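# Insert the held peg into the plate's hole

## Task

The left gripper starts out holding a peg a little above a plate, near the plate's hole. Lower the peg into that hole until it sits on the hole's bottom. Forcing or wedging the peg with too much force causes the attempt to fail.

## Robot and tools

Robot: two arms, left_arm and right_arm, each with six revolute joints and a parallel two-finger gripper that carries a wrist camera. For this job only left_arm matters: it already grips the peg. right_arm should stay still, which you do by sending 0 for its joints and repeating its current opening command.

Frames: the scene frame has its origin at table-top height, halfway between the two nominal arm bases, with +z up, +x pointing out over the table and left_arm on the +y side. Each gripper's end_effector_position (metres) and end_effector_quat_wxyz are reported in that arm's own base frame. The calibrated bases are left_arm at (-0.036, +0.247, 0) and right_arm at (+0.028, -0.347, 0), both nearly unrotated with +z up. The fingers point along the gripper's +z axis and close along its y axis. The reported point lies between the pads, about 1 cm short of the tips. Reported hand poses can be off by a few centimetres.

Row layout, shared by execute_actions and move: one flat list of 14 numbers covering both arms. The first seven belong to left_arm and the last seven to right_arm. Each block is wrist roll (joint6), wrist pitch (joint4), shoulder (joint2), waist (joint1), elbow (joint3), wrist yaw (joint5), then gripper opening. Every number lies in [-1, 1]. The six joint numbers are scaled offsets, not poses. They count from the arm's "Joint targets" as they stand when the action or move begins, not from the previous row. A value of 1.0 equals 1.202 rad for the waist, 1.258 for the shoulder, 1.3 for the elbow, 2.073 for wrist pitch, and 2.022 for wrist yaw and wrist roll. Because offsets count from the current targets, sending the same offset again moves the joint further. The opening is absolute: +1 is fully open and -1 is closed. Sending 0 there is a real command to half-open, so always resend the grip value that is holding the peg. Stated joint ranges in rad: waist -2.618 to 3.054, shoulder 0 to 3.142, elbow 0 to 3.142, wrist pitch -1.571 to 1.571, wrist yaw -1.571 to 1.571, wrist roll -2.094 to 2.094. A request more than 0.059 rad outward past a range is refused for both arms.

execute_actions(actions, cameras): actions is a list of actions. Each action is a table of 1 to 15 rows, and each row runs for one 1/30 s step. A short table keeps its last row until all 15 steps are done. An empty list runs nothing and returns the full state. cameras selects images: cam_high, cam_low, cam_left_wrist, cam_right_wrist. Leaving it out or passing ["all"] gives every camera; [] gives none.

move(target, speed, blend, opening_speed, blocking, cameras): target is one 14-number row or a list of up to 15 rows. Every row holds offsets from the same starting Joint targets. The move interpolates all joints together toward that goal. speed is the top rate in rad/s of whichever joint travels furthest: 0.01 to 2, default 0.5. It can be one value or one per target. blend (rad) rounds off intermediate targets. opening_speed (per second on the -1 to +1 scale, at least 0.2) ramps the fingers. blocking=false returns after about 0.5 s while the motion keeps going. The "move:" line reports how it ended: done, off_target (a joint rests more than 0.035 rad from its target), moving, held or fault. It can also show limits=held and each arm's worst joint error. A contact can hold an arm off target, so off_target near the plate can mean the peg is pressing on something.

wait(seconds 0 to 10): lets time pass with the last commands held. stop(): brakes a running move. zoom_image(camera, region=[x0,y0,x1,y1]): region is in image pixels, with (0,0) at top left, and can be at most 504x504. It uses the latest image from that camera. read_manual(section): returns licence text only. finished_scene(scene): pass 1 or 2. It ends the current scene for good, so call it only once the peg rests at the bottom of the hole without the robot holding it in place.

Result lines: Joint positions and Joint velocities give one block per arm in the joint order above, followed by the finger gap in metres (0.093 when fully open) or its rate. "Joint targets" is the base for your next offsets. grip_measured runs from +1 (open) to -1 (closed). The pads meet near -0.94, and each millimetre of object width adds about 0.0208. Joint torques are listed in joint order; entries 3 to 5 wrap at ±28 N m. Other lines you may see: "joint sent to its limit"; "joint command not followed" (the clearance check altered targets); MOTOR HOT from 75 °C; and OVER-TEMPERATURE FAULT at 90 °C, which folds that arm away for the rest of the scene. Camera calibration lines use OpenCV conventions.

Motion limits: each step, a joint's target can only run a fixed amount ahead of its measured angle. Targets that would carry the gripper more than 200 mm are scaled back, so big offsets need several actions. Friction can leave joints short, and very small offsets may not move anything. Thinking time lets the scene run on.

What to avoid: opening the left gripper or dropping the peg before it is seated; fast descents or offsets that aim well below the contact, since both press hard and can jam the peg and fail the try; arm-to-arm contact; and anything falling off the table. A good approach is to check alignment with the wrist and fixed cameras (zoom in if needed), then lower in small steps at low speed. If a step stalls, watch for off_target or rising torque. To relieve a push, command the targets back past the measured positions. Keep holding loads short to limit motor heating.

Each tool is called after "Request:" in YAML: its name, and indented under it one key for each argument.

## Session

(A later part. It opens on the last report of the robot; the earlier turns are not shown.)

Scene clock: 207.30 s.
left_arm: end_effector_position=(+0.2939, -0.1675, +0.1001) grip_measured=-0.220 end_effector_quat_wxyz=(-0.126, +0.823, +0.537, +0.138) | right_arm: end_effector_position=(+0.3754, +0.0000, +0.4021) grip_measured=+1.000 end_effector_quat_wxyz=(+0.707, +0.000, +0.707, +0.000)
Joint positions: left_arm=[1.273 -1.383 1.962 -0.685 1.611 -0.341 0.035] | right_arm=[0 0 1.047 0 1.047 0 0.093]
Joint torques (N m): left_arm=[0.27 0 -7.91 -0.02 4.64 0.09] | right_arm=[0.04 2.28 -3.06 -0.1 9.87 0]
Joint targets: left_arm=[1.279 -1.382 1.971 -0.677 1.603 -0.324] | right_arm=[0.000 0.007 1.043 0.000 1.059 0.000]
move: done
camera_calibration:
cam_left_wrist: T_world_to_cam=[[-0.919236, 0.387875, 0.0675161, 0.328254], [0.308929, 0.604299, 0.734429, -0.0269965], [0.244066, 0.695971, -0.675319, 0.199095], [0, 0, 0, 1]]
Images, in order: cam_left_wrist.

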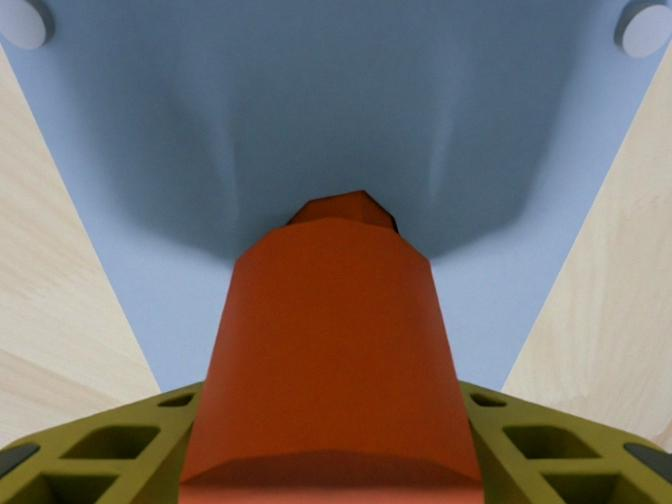

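Request:
move:
  target: [0,0,0,-0.009,-0.001,-0.016,-0.921165,0,0,0,0,0,0,1]
  speed: 0.04
  cameras: ["cam_left_wrist","cam_low"]

Request:
zoom_image:
  camera: "cam_left_wrist"
  region: [260, 110, 420, 230]

Request:
zoom_image:
  camera: "cam_low"
  region: [250, 190, 310, 260]

Scene clock: 212.53 s.
left_arm: end_effector_position=(+0.2939, -0.1675, +0.1001) grip_measured=-0.220 end_effector_quat_wxyz=(-0.126, +0.823, +0.537, +0.138) | right_arm: end_effector_position=(+0.3754, +0.0000, +0.4021) grip_measured=+1.000 end_effector_quat_wxyz=(+0.707, +0.000, +0.707, +0.000)
Joint positions: left_arm=[1.273 -1.383 1.962 -0.685 1.611 -0.341 0.035] | right_arm=[0 0 1.047 0 1.047 0 0.093]
Joint torques (N m): left_arm=[0.15 -0.04 -8.06 -0.83 4.68 -0.32] | right_arm=[0.01 2.28 -3.14 -0.09 9.76 0.08]
Joint targets: left_arm=[1.278 -1.382 1.971 -0.688 1.602 -0.357] | right_arm=[0.000 0.007 1.043 0.000 1.059 0.000]
move: done
camera_calibration:
cam_left_wrist: T_world_to_cam=[[-0.919089, 0.388199, 0.0676545, 0.328251], [0.309243, 0.604164, 0.734408, -0.0271094], [0.244222, 0.695908, -0.675328, 0.199039], [0, 0, 0, 1]]
Images, in order: cam_low, cam_left_wrist.

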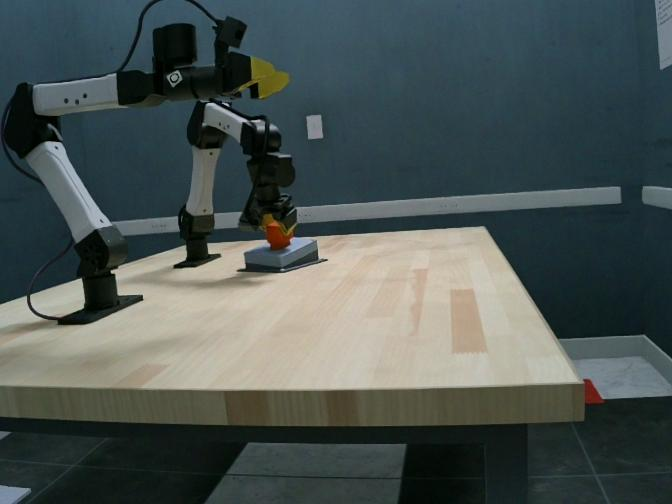

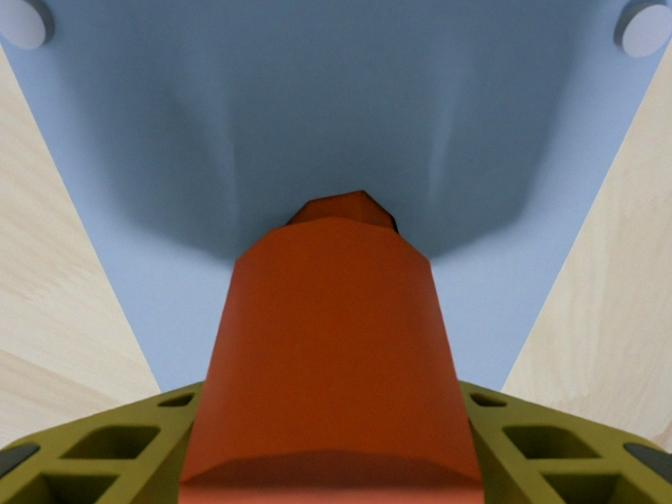

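Scaled by 3.150 from the camera's 672x504 image, which has a finer 960x720 frame.

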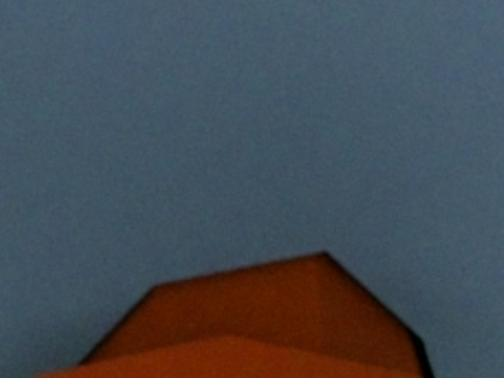

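Scaled by 7.200 from the camera's 672x504 image, which has a finer 960x720 frame.

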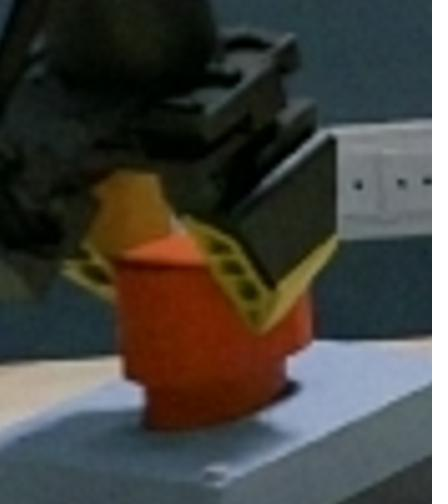

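Request:
move:
  target: [0,0,0,0.015,0.006,0.008,-0.921165,0,0,0,0,0,0,1]
  speed: 0.04
  cameras: ["cam_left_wrist"]

Request:
zoom_image:
  camera: "cam_left_wrist"
  region: [260, 110, 420, 230]

Scene clock: 215.60 s.
left_arm: end_effector_position=(+0.2940, -0.1674, +0.1001) grip_measured=-0.220 end_effector_quat_wxyz=(-0.125, +0.823, +0.537, +0.138) | right_arm: end_effector_position=(+0.3754, +0.0000, +0.4021) grip_measured=+1.000 end_effector_quat_wxyz=(+0.707, +0.000, +0.707, +0.000)
Joint positions: left_arm=[1.274 -1.383 1.962 -0.684 1.611 -0.34 0.035] | right_arm=[0 0 1.047 0 1.047 0 0.093]
Joint torques (N m): left_arm=[0.2 0.04 -8.12 0.46 5.42 -0.16] | right_arm=[0.05 2.25 -3.19 -0.1 9.72 -0.01]
Joint targets: left_arm=[1.279 -1.381 1.971 -0.670 1.610 -0.340] | right_arm=[0.000 0.007 1.043 0.000 1.059 0.000]
move: done
camera_calibration:
cam_left_wrist: T_world_to_cam=[[-0.919127, 0.388087, 0.0677768, 0.328308], [0.309467, 0.604772, 0.733813, -0.0270556], [0.243794, 0.695442, -0.675962, 0.199029], [0, 0, 0, 1]]
Images, in order: cam_left_wrist.

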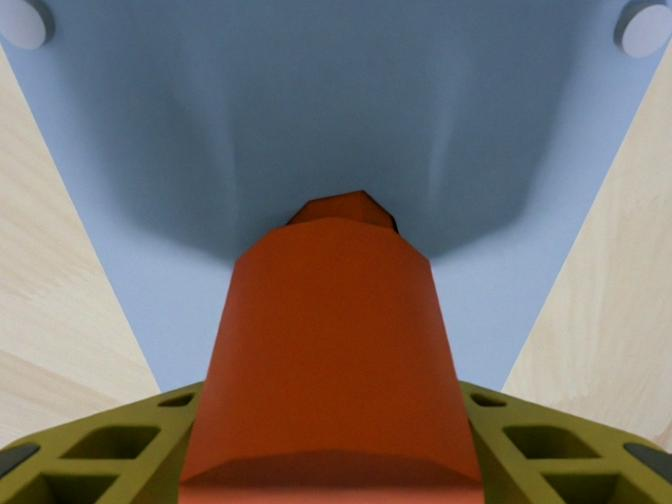

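Scaled by 3.150 from the camera's 672x504 image, which has a finer 960x720 frame.

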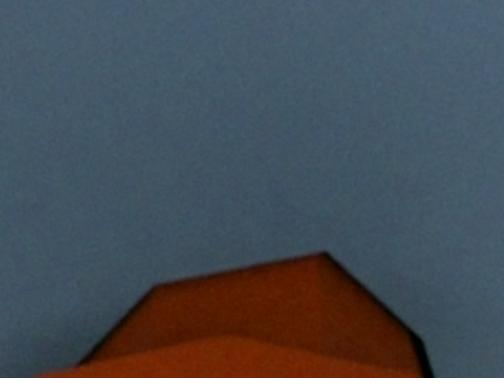

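Request:
move:
  target: [0,0.006,0,0,-0.005,0,-0.921165,0,0,0,0,0,0,1]
  speed: 0.04
  cameras: ["cam_left_wrist"]

Request:
zoom_image:
  camera: "cam_left_wrist"
  region: [260, 110, 420, 230]

Scene clock: 219.43 s.
left_arm: end_effector_position=(+0.2941, -0.1675, +0.1001) grip_measured=-0.220 end_effector_quat_wxyz=(-0.125, +0.823, +0.537, +0.138) | right_arm: end_effector_position=(+0.3754, +0.0000, +0.4021) grip_measured=+1.000 end_effector_quat_wxyz=(+0.707, +0.000, +0.707, +0.000)
Joint positions: left_arm=[1.274 -1.382 1.962 -0.684 1.611 -0.34 0.035] | right_arm=[0 0 1.047 0 1.047 0 0.093]
Joint torques (N m): left_arm=[0.27 0.15 -7.99 0.47 4.96 -0.05] | right_arm=[0.01 2.36 -3.26 -0.25 9.62 0.03]
Joint targets: left_arm=[1.279 -1.369 1.971 -0.670 1.603 -0.340] | right_arm=[0.000 0.007 1.043 0.000 1.059 0.000]
move: done
camera_calibration:
cam_left_wrist: T_world_to_cam=[[-0.919147, 0.388103, 0.0674116, 0.328439], [0.30925, 0.604948, 0.733759, -0.0269337], [0.243994, 0.695279, -0.676058, 0.198965], [0, 0, 0, 1]]
Images, in order: cam_left_wrist.

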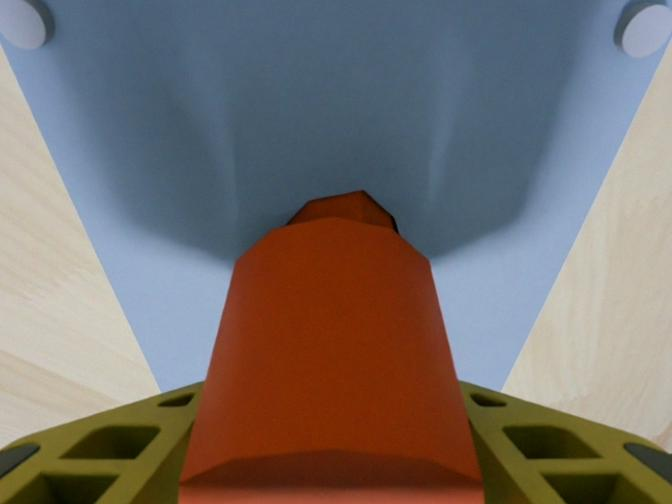

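Scaled by 3.150 from the camera's 672x504 image, which has a finer 960x720 frame.

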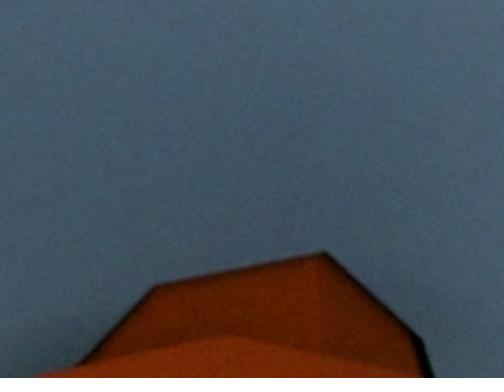

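Request:
move:
  target: [0,-0.003,0,-0.006,-0.012,0,-0.921165,0,0,0,0,0,0,1]
  speed: 0.04
  cameras: ["cam_left_wrist"]

Request:
zoom_image:
  camera: "cam_left_wrist"
  region: [260, 110, 420, 230]

Scene clock: 227.23 s.
left_arm: end_effector_position=(+0.2938, -0.1673, +0.0994) grip_measured=-0.220 end_effector_quat_wxyz=(-0.126, +0.823, +0.536, +0.138) | right_arm: end_effector_position=(+0.3754, +0.0000, +0.4021) grip_measured=+1.000 end_effector_quat_wxyz=(+0.707, +0.000, +0.707, +0.000)
Joint positions: left_arm=[1.274 -1.381 1.962 -0.684 1.608 -0.34 0.035] | right_arm=[0 0 1.047 0 1.047 0 0.093]
Joint torques (N m): left_arm=[0.26 0.09 -7.91 -0.21 3.82 -0.13] | right_arm=[0.1 2.33 -3.3 -0.4 9.85 0.01]
Joint targets: left_arm=[1.278 -1.375 1.971 -0.677 1.588 -0.340] | right_arm=[0.000 0.007 1.043 0.000 1.059 0.000]
move: done
camera_calibration:
cam_left_wrist: T_world_to_cam=[[-0.918793, 0.388702, 0.0687835, 0.328017], [0.310529, 0.604146, 0.73388, -0.0270444], [0.243705, 0.695643, -0.675788, 0.198576], [0, 0, 0, 1]]
Images, in order: cam_left_wrist.

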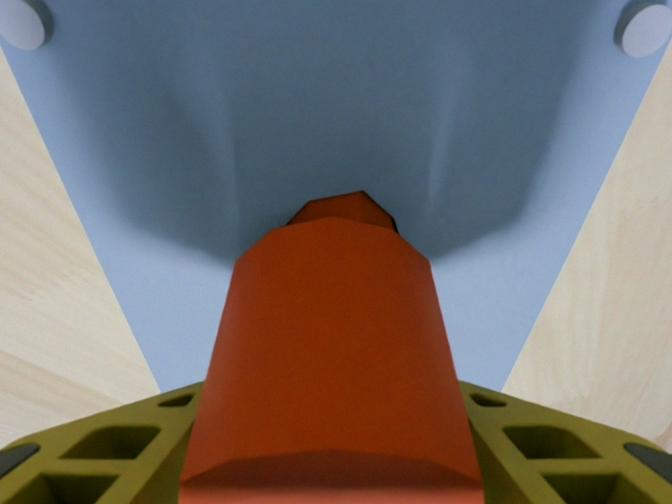

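Scaled by 3.150 from the camera's 672x504 image, which has a finer 960x720 frame.

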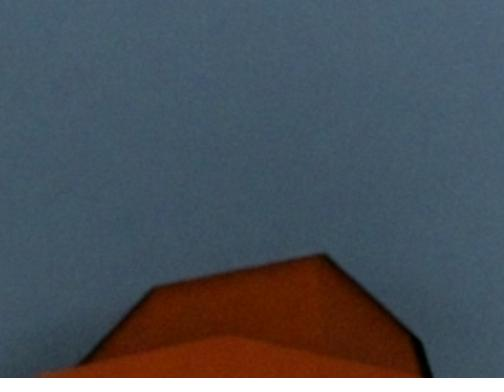

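Request:
move:
  target: [0.005,0,0,0.012,0.003,0.016,-0.921165,0,0,0,0,0,0,1]
  speed: 0.04
  cameras: ["cam_left_wrist"]

Request:
zoom_image:
  camera: "cam_left_wrist"
  region: [260, 110, 420, 230]

Scene clock: 230.27 s.
left_arm: end_effector_position=(+0.2937, -0.1672, +0.0993) grip_measured=-0.220 end_effector_quat_wxyz=(-0.126, +0.824, +0.535, +0.136) | right_arm: end_effector_position=(+0.3754, +0.0000, +0.4021) grip_measured=+1.000 end_effector_quat_wxyz=(+0.707, +0.000, +0.707, +0.000)
Joint positions: left_arm=[1.28 -1.381 1.962 -0.683 1.608 -0.336 0.035] | right_arm=[0 0 1.047 0 1.047 0 0.093]
Joint torques (N m): left_arm=[0.29 0.12 -7.99 0.91 3.92 0.2] | right_arm=[0.01 2.32 -3.08 -0.24 9.65 -0.01]
Joint targets: left_arm=[1.289 -1.375 1.971 -0.663 1.592 -0.308] | right_arm=[0.000 0.007 1.043 0.000 1.059 0.000]
move: done
camera_calibration:
cam_left_wrist: T_world_to_cam=[[-0.917234, 0.391827, 0.0717839, 0.327675], [0.31554, 0.604675, 0.731302, -0.0280249], [0.243138, 0.693426, -0.678265, 0.198486], [0, 0, 0, 1]]
Images, in order: cam_left_wrist.

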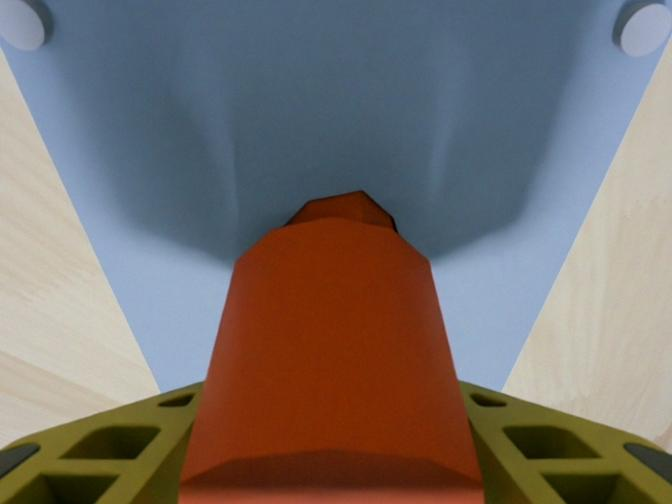

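Scaled by 3.150 from the camera's 672x504 image, which has a finer 960x720 frame.

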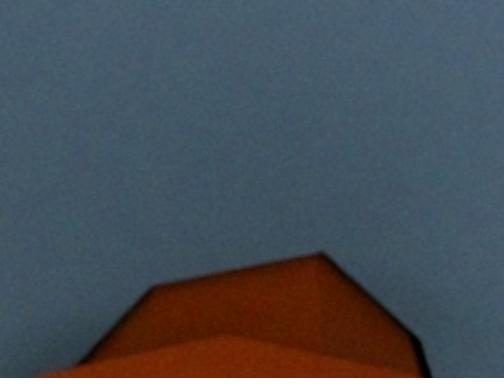

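Request:
move:
  target: [-0.0045,-0.002,0,-0.0165,0.0125,-0.0138,-0.921165,0,0,0,0,0,0,1]
  speed: 0.05
  cameras: []

Request:
move:
  target: [0,0,0,0,0,0,0.4,0,0,0,0,0,0,1]
  opening_speed: 0.5
  cameras: ["cam_left_wrist","cam_low"]

Request:
zoom_image:
  camera: "cam_left_wrist"
  region: [260, 110, 420, 230]

Request:
zoom_image:
  camera: "cam_low"
  region: [250, 190, 310, 260]

Scene clock: 235.07 s.
left_arm: end_effector_position=(+0.2937, -0.1674, +0.0994) grip_measured=-0.220 end_effector_quat_wxyz=(-0.126, +0.825, +0.534, +0.138) | right_arm: end_effector_position=(+0.3754, +0.0000, +0.4021) grip_measured=+1.000 end_effector_quat_wxyz=(+0.707, +0.000, +0.707, +0.000)
Joint positions: left_arm=[1.28 -1.381 1.962 -0.685 1.608 -0.34 0.035] | right_arm=[0 0 1.047 0 1.047 0 0.093]
Joint torques (N m): left_arm=[0.11 0.04 -7.95 -0.31 5.5 -0.08] | right_arm=[0.05 2.32 -3.11 -0.35 9.99 0.07]
Joint targets: left_arm=[1.279 -1.379 1.971 -0.682 1.608 -0.336] | right_arm=[0.000 0.007 1.043 0.000 1.059 0.000]
move: done

Scene clock: 237.93 s.
left_arm: end_effector_position=(+0.2937, -0.1677, +0.0994) grip_measured=+0.398 end_effector_quat_wxyz=(-0.126, +0.825, +0.534, +0.137) | right_arm: end_effector_position=(+0.3754, +0.0000, +0.4021) grip_measured=+1.000 end_effector_quat_wxyz=(+0.707, +0.000, +0.707, +0.000)
Joint positions: left_arm=[1.28 -1.38 1.962 -0.685 1.608 -0.339 0.064] | right_arm=[0 0 1.047 0 1.047 0 0.093]
Joint torques (N m): left_arm=[0.1 -0.06 -7.92 -0.27 5.35 -0.11] | right_arm=[0.05 2.3 -3.14 -0.13 10.04 0.02]
Joint targets: left_arm=[1.279 -1.379 1.971 -0.682 1.608 -0.336] | right_arm=[0.000 0.007 1.043 0.000 1.059 0.000]
move: done
camera_calibration:
cam_left_wrist: T_world_to_cam=[[-0.916332, 0.394175, 0.070432, 0.328131], [0.315668, 0.602907, 0.732705, -0.0282582], [0.24635, 0.693635, -0.676892, 0.197864], [0, 0, 0, 1]]
Images, in order: cam_low, cam_left_wrist.

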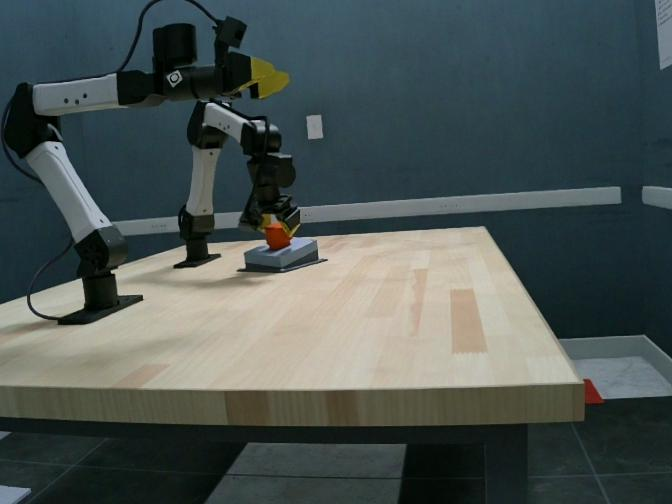

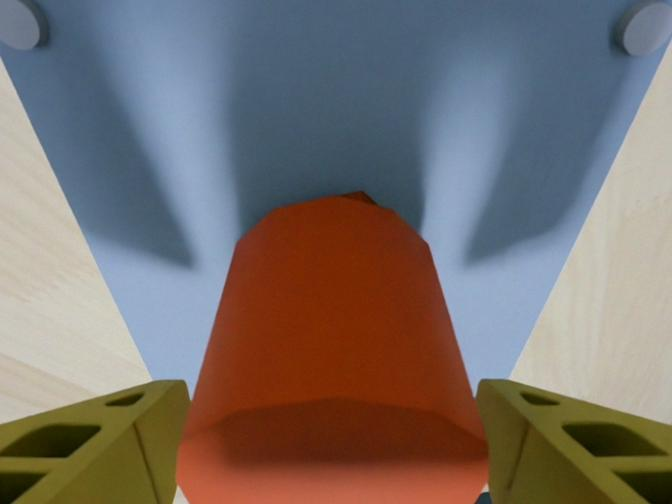

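Scaled by 3.150 from the camera's 672x504 image, which has a finer 960x720 frame.

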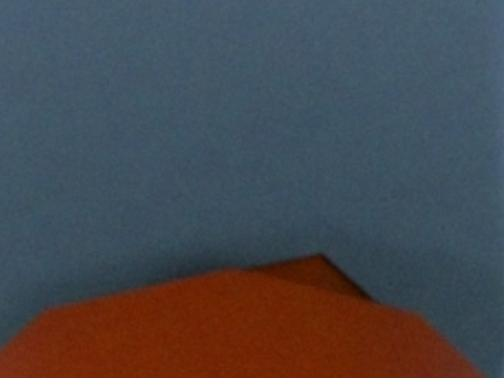

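Scaled by 7.200 from the camera's 672x504 image, which has a finer 960x720 frame.

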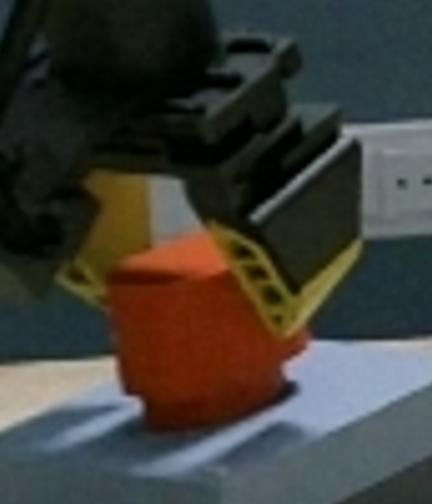

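Request:
move:
  target: [0,0,0,0,0,0,-0.921165,0,0,0,0,0,0,1]
  opening_speed: 0.3
  cameras: ["cam_left_wrist","cam_low"]

Request:
zoom_image:
  camera: "cam_left_wrist"
  region: [240, 150, 440, 280]

Request:
zoom_image:
  camera: "cam_low"
  region: [250, 190, 310, 260]

Scene clock: 248.13 s.
left_arm: end_effector_position=(+0.2937, -0.1677, +0.0994) grip_measured=-0.153 end_effector_quat_wxyz=(-0.126, +0.825, +0.534, +0.137) | right_arm: end_effector_position=(+0.3754, +0.0000, +0.4021) grip_measured=+1.000 end_effector_quat_wxyz=(+0.707, +0.000, +0.707, +0.000)
Joint positions: left_arm=[1.28 -1.38 1.962 -0.685 1.608 -0.339 0.038] | right_arm=[0 0 1.047 0 1.047 0 0.093]
Joint torques (N m): left_arm=[0.16 0.02 -8.02 -0.35 5.24 -0.01] | right_arm=[-0.01 2.28 -3.03 -0.42 9.92 0.03]
Joint targets: left_arm=[1.279 -1.379 1.971 -0.682 1.608 -0.336] | right_arm=[0.000 0.007 1.043 0.000 1.059 0.000]
move: done
camera_calibration:
cam_left_wrist: T_world_to_cam=[[-0.916332, 0.394175, 0.070432, 0.328131], [0.315668, 0.602907, 0.732705, -0.0282582], [0.24635, 0.693635, -0.676892, 0.197864], [0, 0, 0, 1]]
Images, in order: cam_low, cam_left_wrist.

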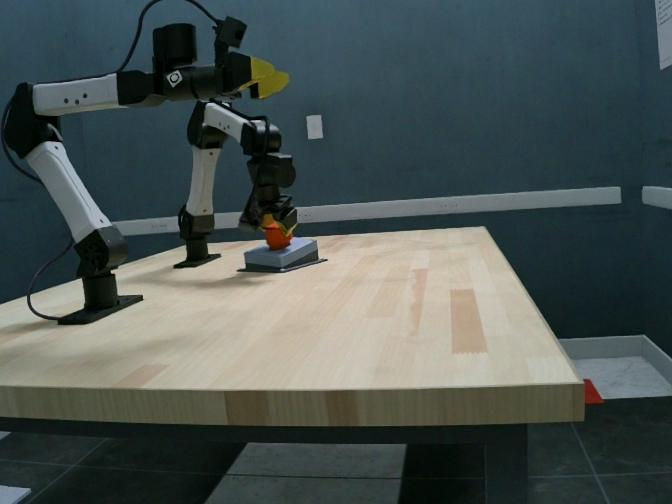

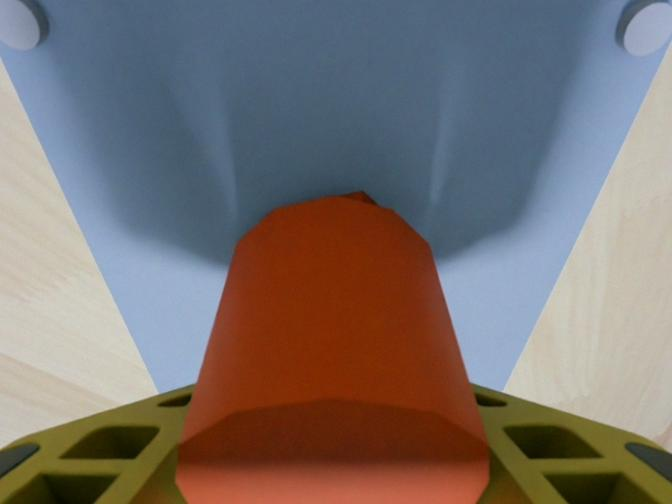

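Scaled by 2.520 from the camera's 672x504 image, which has a finer 960x720 frame.

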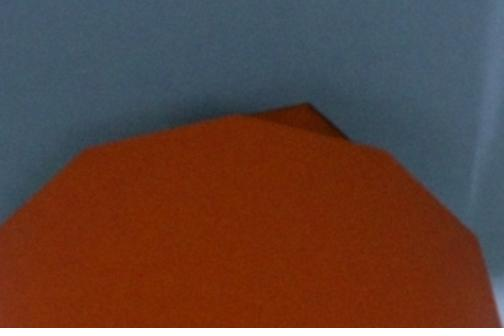

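Scaled by 7.200 from the camera's 672x504 image, which has a finer 960x720 frame.

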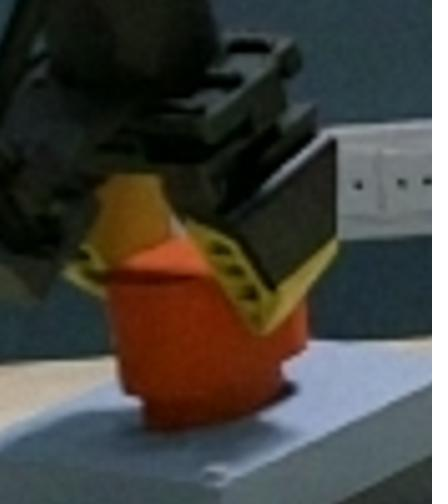

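Request:
move:
  target: [0.008,0,0,0.0235,0,0.0247,-0.921165,0,0,0,0,0,0,1]
  speed: 0.04
  cameras: ["cam_left_wrist","cam_low"]

Request:
zoom_image:
  camera: "cam_left_wrist"
  region: [240, 150, 440, 280]

Request:
zoom_image:
  camera: "cam_low"
  region: [250, 190, 310, 260]

Scene clock: 252.07 s.
left_arm: end_effector_position=(+0.2944, -0.1665, +0.0988) grip_measured=-0.153 end_effector_quat_wxyz=(-0.123, +0.824, +0.538, +0.128) | right_arm: end_effector_position=(+0.3754, +0.0000, +0.4021) grip_measured=+1.000 end_effector_quat_wxyz=(+0.707, +0.000, +0.707, +0.000)
Joint positions: left_arm=[1.287 -1.38 1.962 -0.672 1.611 -0.32 0.038] | right_arm=[0 0 1.047 0 1.047 0 0.093]
Joint torques (N m): left_arm=[0.22 -0.01 -7.92 0.91 5.29 0.29] | right_arm=[0.01 2.29 -3.1 -0.12 9.73 0]
Joint targets: left_arm=[1.295 -1.379 1.971 -0.654 1.608 -0.286] | right_arm=[0.000 0.007 1.043 0.000 1.059 0.000]
move: done
camera_calibration:
cam_left_wrist: T_world_to_cam=[[-0.919042, 0.386894, 0.0753352, 0.327467], [0.318653, 0.616793, 0.719741, -0.0261364], [0.231997, 0.685478, -0.690143, 0.200669], [0, 0, 0, 1]]
Images, in order: cam_low, cam_left_wrist.

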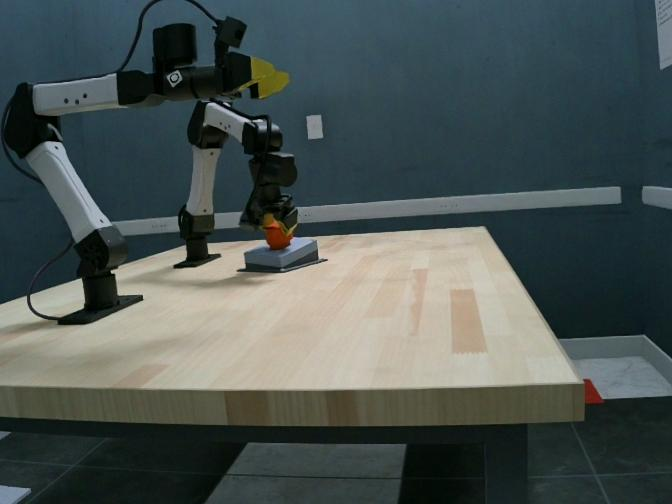

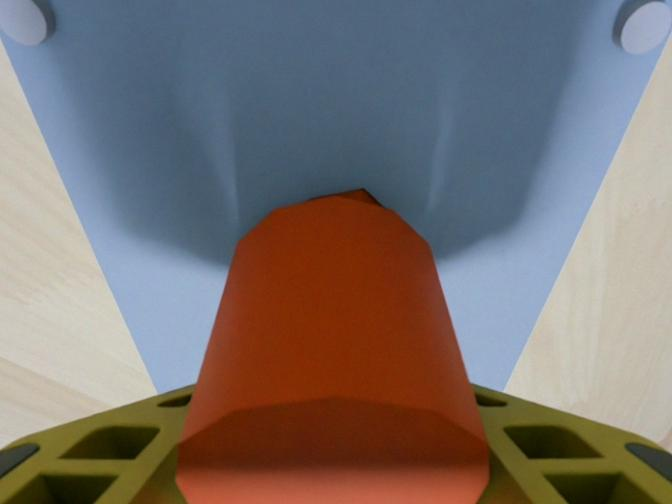

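Scaled by 2.520 from the camera's 672x504 image, which has a finer 960x720 frame.

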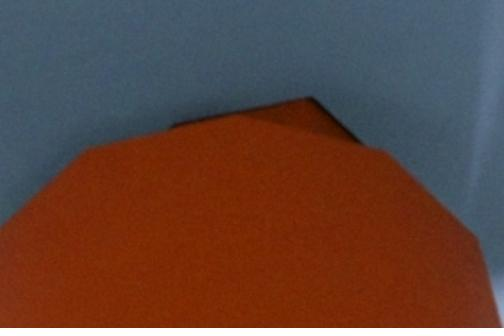

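Scaled by 7.200 from the camera's 672x504 image, which has a finer 960x720 frame.

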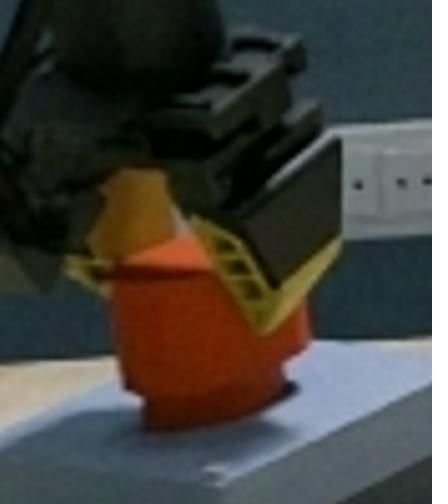

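Request:
move:
  target:
    - [-0.004,0,0,-0.0215,0,-0.0267,-0.921165,0,0,0,0,0,0,1]
    - [-0.004,0.004,0,-0.0215,-0.01,-0.0267,-0.921165,0,0,0,0,0,0,1]
  speed: 0.04
  cameras: ["cam_left_wrist","cam_low"]

Request:
zoom_image:
  camera: "cam_left_wrist"
  region: [240, 150, 440, 280]

Request:
zoom_image:
  camera: "cam_low"
  region: [250, 190, 310, 260]

Scene clock: 259.50 s.
left_arm: end_effector_position=(+0.2941, -0.1668, +0.0991) grip_measured=-0.153 end_effector_quat_wxyz=(-0.126, +0.826, +0.533, +0.134) | right_arm: end_effector_position=(+0.3754, +0.0000, +0.4021) grip_measured=+1.000 end_effector_quat_wxyz=(+0.707, +0.000, +0.707, +0.000)
Joint positions: left_arm=[1.288 -1.38 1.962 -0.68 1.608 -0.334 0.038] | right_arm=[0 0 1.047 0 1.047 0 0.093]
Joint torques (N m): left_arm=[0.12 0.1 -8.18 -0.35 4.44 -0.13] | right_arm=[-0.04 2.35 -3.18 -0.21 9.63 -0.02]
Joint targets: left_arm=[1.288 -1.371 1.971 -0.680 1.595 -0.340] | right_arm=[0.000 0.007 1.043 0.000 1.059 0.000]
move: done
camera_calibration:
cam_left_wrist: T_world_to_cam=[[-0.915555, 0.395303, 0.0741244, 0.327772], [0.320255, 0.605051, 0.728938, -0.0293634], [0.243303, 0.691122, -0.680555, 0.197759], [0, 0, 0, 1]]
Images, in order: cam_low, cam_left_wrist.

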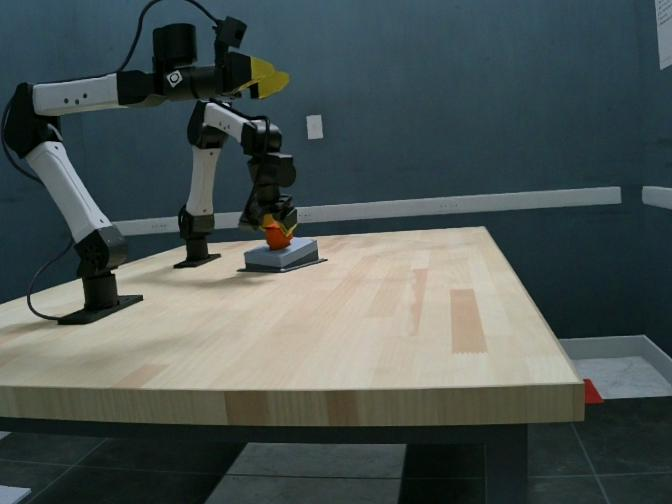

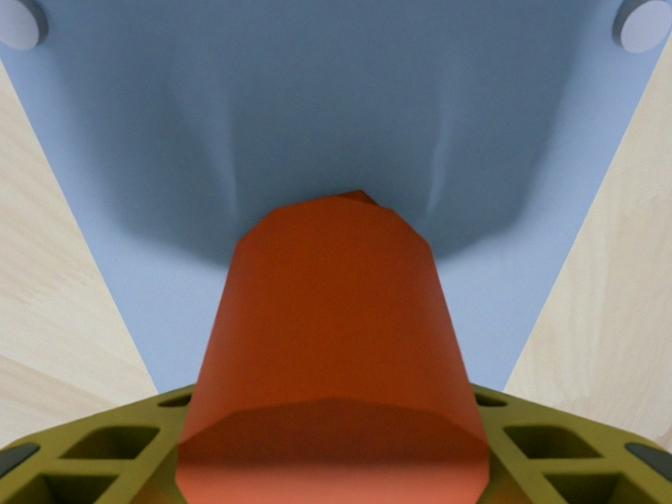

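Scaled by 2.520 from the camera's 672x504 image, which has a finer 960x720 frame.

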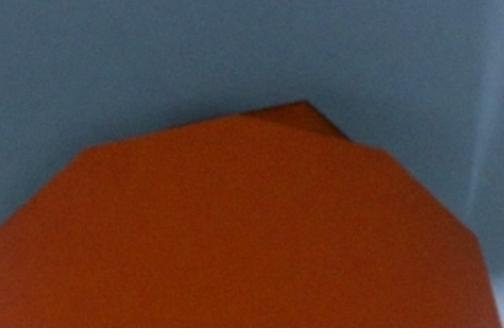

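Scaled by 7.200 from the camera's 672x504 image, which has a finer 960x720 frame.

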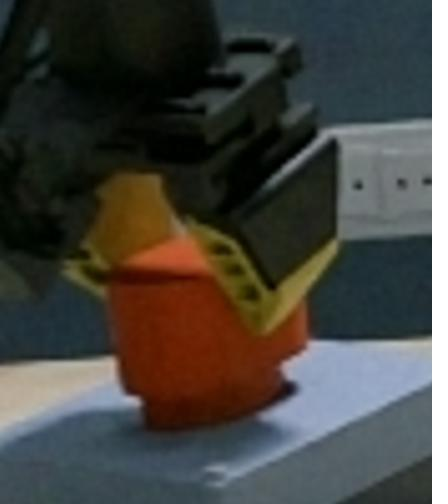

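Request:
move:
  target:
    - [0,0,-0.018,0,0,0,-0.921165,0,0,0,0,0,0,1]
    - [0,0.0096,-0.0405,0,-0.0085,0,-0.921165,0,0,0,0,0,0,1]
  speed: 0.03
  cameras: ["cam_left_wrist"]

Request:
zoom_image:
  camera: "cam_left_wrist"
  region: [240, 150, 440, 280]

Scene clock: 269.07 s.
left_arm: end_effector_position=(+0.2937, -0.1666, +0.0990) grip_measured=-0.153 end_effector_quat_wxyz=(-0.123, +0.826, +0.533, +0.136) | right_arm: end_effector_position=(+0.3754, +0.0000, +0.4021) grip_measured=+1.000 end_effector_quat_wxyz=(+0.707, +0.000, +0.707, +0.000)
Joint positions: left_arm=[1.288 -1.37 1.954 -0.681 1.597 -0.336 0.038] | right_arm=[0 0 1.047 0 1.047 0 0.093]
Joint torques (N m): left_arm=[0.14 0.2 -11.45 -0.51 4.31 -0.17] | right_arm=[-0.02 2.26 -3 -0.14 9.78 -0.06]
Joint targets: left_arm=[1.288 -1.351 1.920 -0.680 1.584 -0.340] | right_arm=[0.000 0.007 1.043 0.000 1.059 0.000]
move: done
camera_calibration:
cam_left_wrist: T_world_to_cam=[[-0.915264, 0.397196, 0.0672878, 0.328214], [0.316685, 0.606144, 0.729589, -0.0281005], [0.249004, 0.689076, -0.680567, 0.195679], [0, 0, 0, 1]]
Images, in order: cam_left_wrist.

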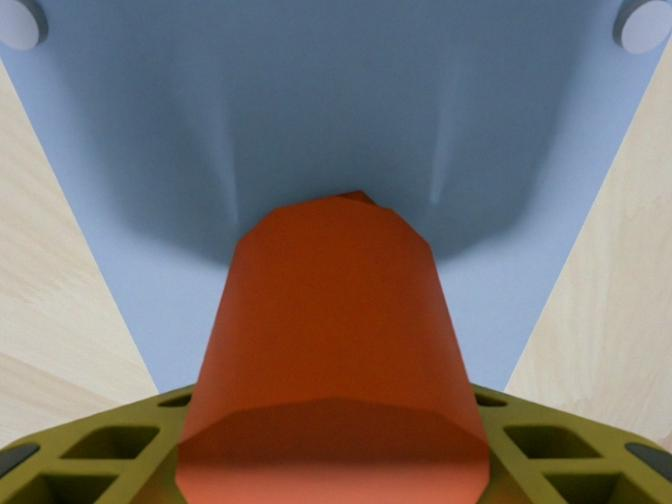

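Scaled by 2.520 from the camera's 672x504 image, which has a finer 960x720 frame.

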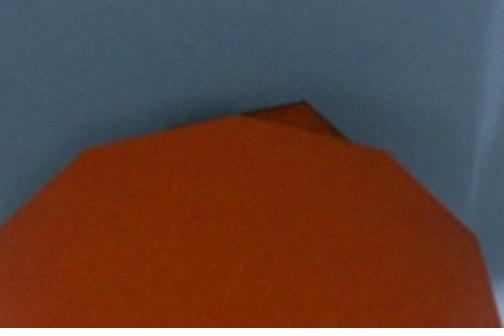

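Request:
move:
  target: [0,-0.0236,0.022,0,0.042,0,-0.921165,0,0,0,0,0,0,1]
  speed: 0.05
  cameras: ["cam_left_wrist","cam_low"]

Request:
zoom_image:
  camera: "cam_left_wrist"
  region: [240, 150, 440, 280]

Request:
zoom_image:
  camera: "cam_low"
  region: [250, 190, 310, 260]

Scene clock: 283.57 s.
left_arm: end_effector_position=(+0.2943, -0.1671, +0.1016) grip_measured=-0.153 end_effector_quat_wxyz=(-0.122, +0.826, +0.533, +0.137) | right_arm: end_effector_position=(+0.3754, +0.0000, +0.4021) grip_measured=+1.000 end_effector_quat_wxyz=(+0.707, +0.000, +0.707, +0.000)
Joint positions: left_arm=[1.288 -1.378 1.954 -0.681 1.608 -0.336 0.038] | right_arm=[0 0 1.047 0 1.047 0 0.093]
Joint torques (N m): left_arm=[0.15 -0.29 -9.32 -0.38 8.08 -0.12] | right_arm=[0.05 2.26 -3.12 -0.2 9.63 -0.02]
Joint targets: left_arm=[1.288 -1.400 1.948 -0.680 1.639 -0.340] | right_arm=[0.000 0.007 1.043 0.000 1.059 0.000]
move: done
camera_calibration:
cam_left_wrist: T_world_to_cam=[[-0.915382, 0.397291, 0.0650878, 0.329106], [0.315388, 0.607195, 0.729277, -0.0292932], [0.250214, 0.688094, -0.681116, 0.19718], [0, 0, 0, 1]]
Images, in order: cam_low, cam_left_wrist.

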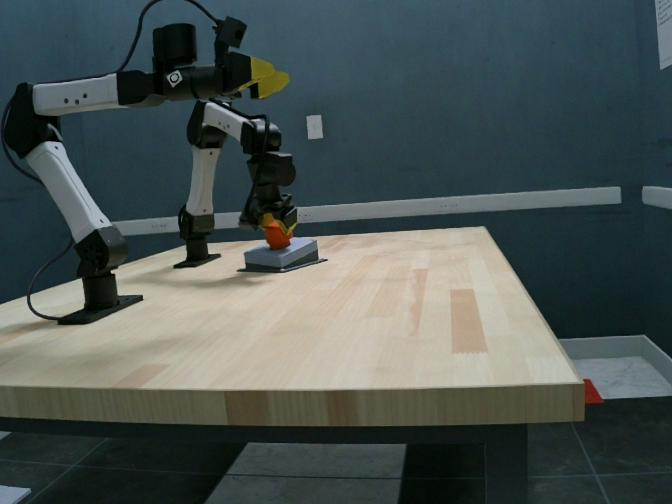

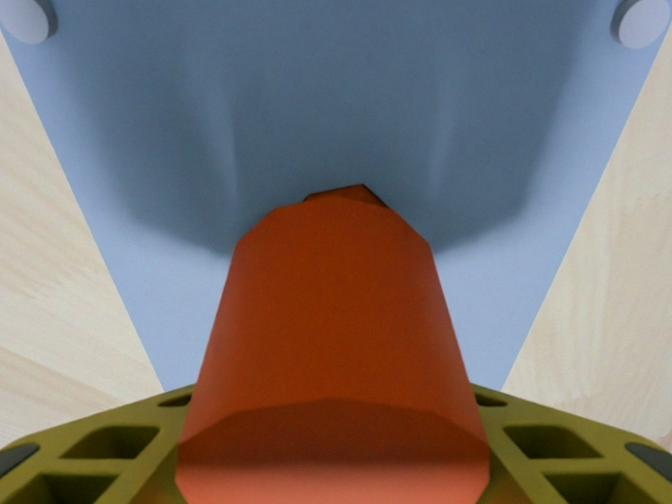

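Scaled by 2.520 from the camera's 672x504 image, which has a finer 960x720 frame.

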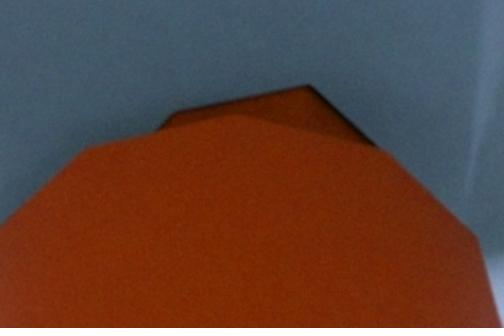

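Scaled by 7.200 from the camera's 672x504 image, which has a finer 960x720 frame.

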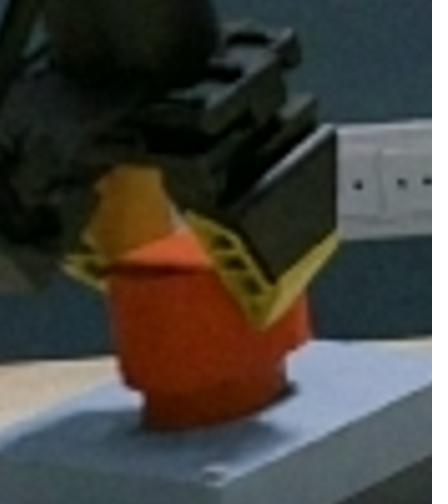

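Request:
move:
  target: [0.004,0,0,0.015,0,0.018,-0.921165,0,0,0,0,0,0,1]
  speed: 0.04
  cameras: ["cam_left_wrist"]

Request:
zoom_image:
  camera: "cam_left_wrist"
  region: [240, 150, 440, 280]

Scene clock: 289.87 s.
left_arm: end_effector_position=(+0.2943, -0.1660, +0.1005) grip_measured=-0.153 end_effector_quat_wxyz=(-0.119, +0.823, +0.541, +0.124) | right_arm: end_effector_position=(+0.3754, +0.0000, +0.4021) grip_measured=+1.000 end_effector_quat_wxyz=(+0.707, +0.000, +0.707, +0.000)
Joint positions: left_arm=[1.288 -1.379 1.954 -0.667 1.609 -0.311 0.038] | right_arm=[0 0 1.047 0 1.047 0 0.093]
Joint torques (N m): left_arm=[0.29 -0.24 -9.29 -0.12 7.92 -0.03] | right_arm=[-0.04 2.26 -2.93 -0.29 9.78 0]
Joint targets: left_arm=[1.296 -1.400 1.948 -0.662 1.639 -0.304] | right_arm=[0.000 0.007 1.043 0.000 1.059 0.000]
move: done
camera_calibration:
cam_left_wrist: T_world_to_cam=[[-0.9215, 0.381845, 0.0709433, 0.327309], [0.314709, 0.6271, 0.712533, -0.024033], [0.227589, 0.678925, -0.698043, 0.202509], [0, 0, 0, 1]]
Images, in order: cam_left_wrist.

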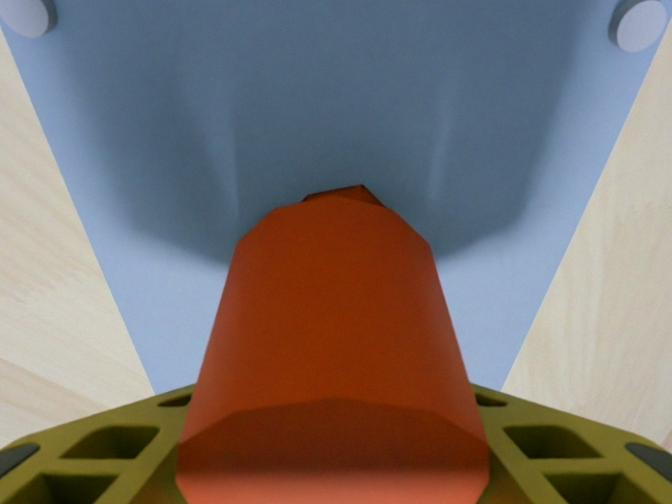

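Scaled by 2.520 from the camera's 672x504 image, which has a finer 960x720 frame.

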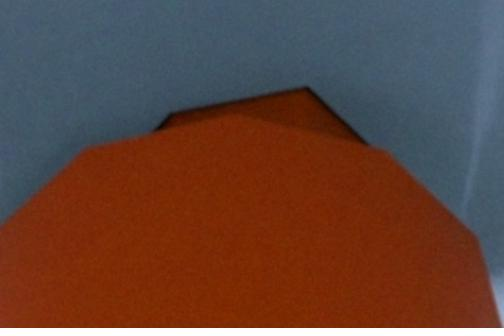

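Request:
move:
  target:
    - [0,0.0135,0,0,-0.0208,0,-0.921165,0,0,0,0,0,0,1]
    - [0,0.0222,0,0.002,-0.0354,0,-0.921165,0,0,0,0,0,0,1]
  speed: 0.03
  cameras: ["cam_left_wrist","cam_low"]

Request:
zoom_image:
  camera: "cam_left_wrist"
  region: [240, 150, 440, 280]

Request:
zoom_image:
  camera: "cam_low"
  region: [250, 190, 310, 260]

Scene clock: 294.17 s.
left_arm: end_effector_position=(+0.2944, -0.1659, +0.0998) grip_measured=-0.153 end_effector_quat_wxyz=(-0.118, +0.823, +0.541, +0.124) | right_arm: end_effector_position=(+0.3754, +0.0000, +0.4021) grip_measured=+1.000 end_effector_quat_wxyz=(+0.707, +0.000, +0.707, +0.000)
Joint positions: left_arm=[1.288 -1.375 1.954 -0.666 1.606 -0.311 0.038] | right_arm=[0 0 1.047 0 1.047 0 0.093]
Joint torques (N m): left_arm=[0.27 0.18 -9.2 0.01 4.3 -0.04] | right_arm=[0.05 2.37 -3.04 -0.02 9.99 -0.04]
Joint targets: left_arm=[1.296 -1.354 1.948 -0.660 1.593 -0.304] | right_arm=[0.000 0.007 1.043 0.000 1.059 0.000]
move: done
camera_calibration:
cam_left_wrist: T_world_to_cam=[[-0.921687, 0.381527, 0.0702106, 0.327551], [0.314043, 0.627556, 0.712426, -0.0233293], [0.227748, 0.678683, -0.698226, 0.201889], [0, 0, 0, 1]]
Images, in order: cam_low, cam_left_wrist.

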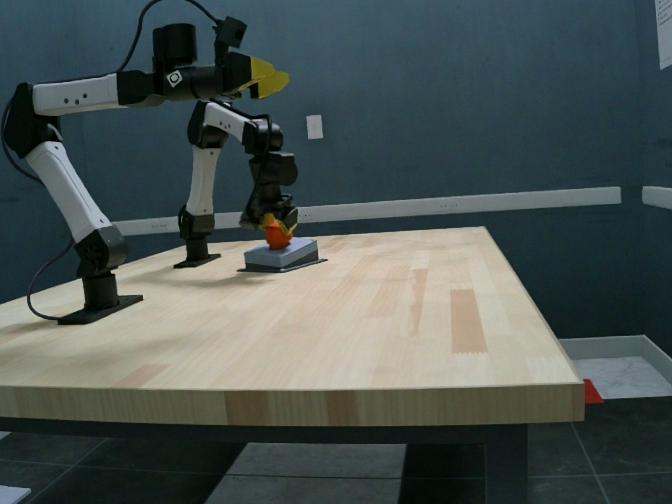

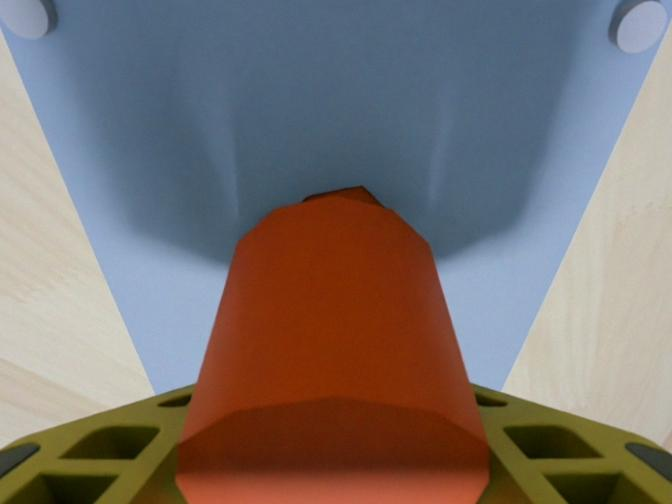

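Scaled by 2.520 from the camera's 672x504 image, which has a finer 960x720 frame.

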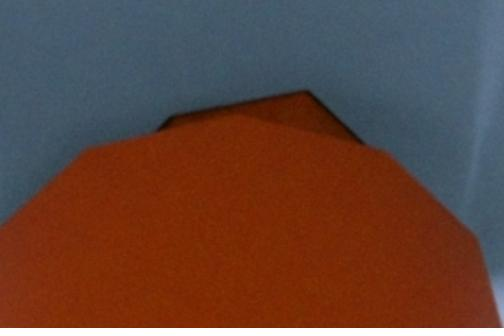

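Scaled by 7.200 from the camera's 672x504 image, which has a finer 960x720 frame.

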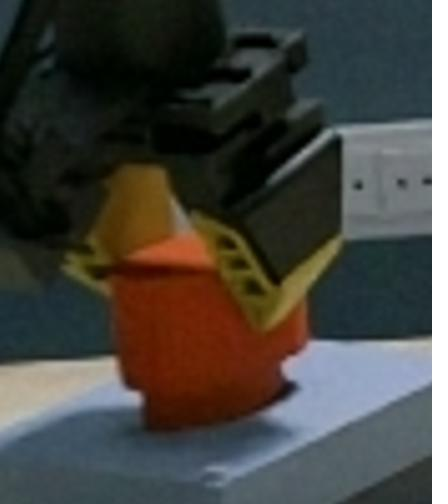

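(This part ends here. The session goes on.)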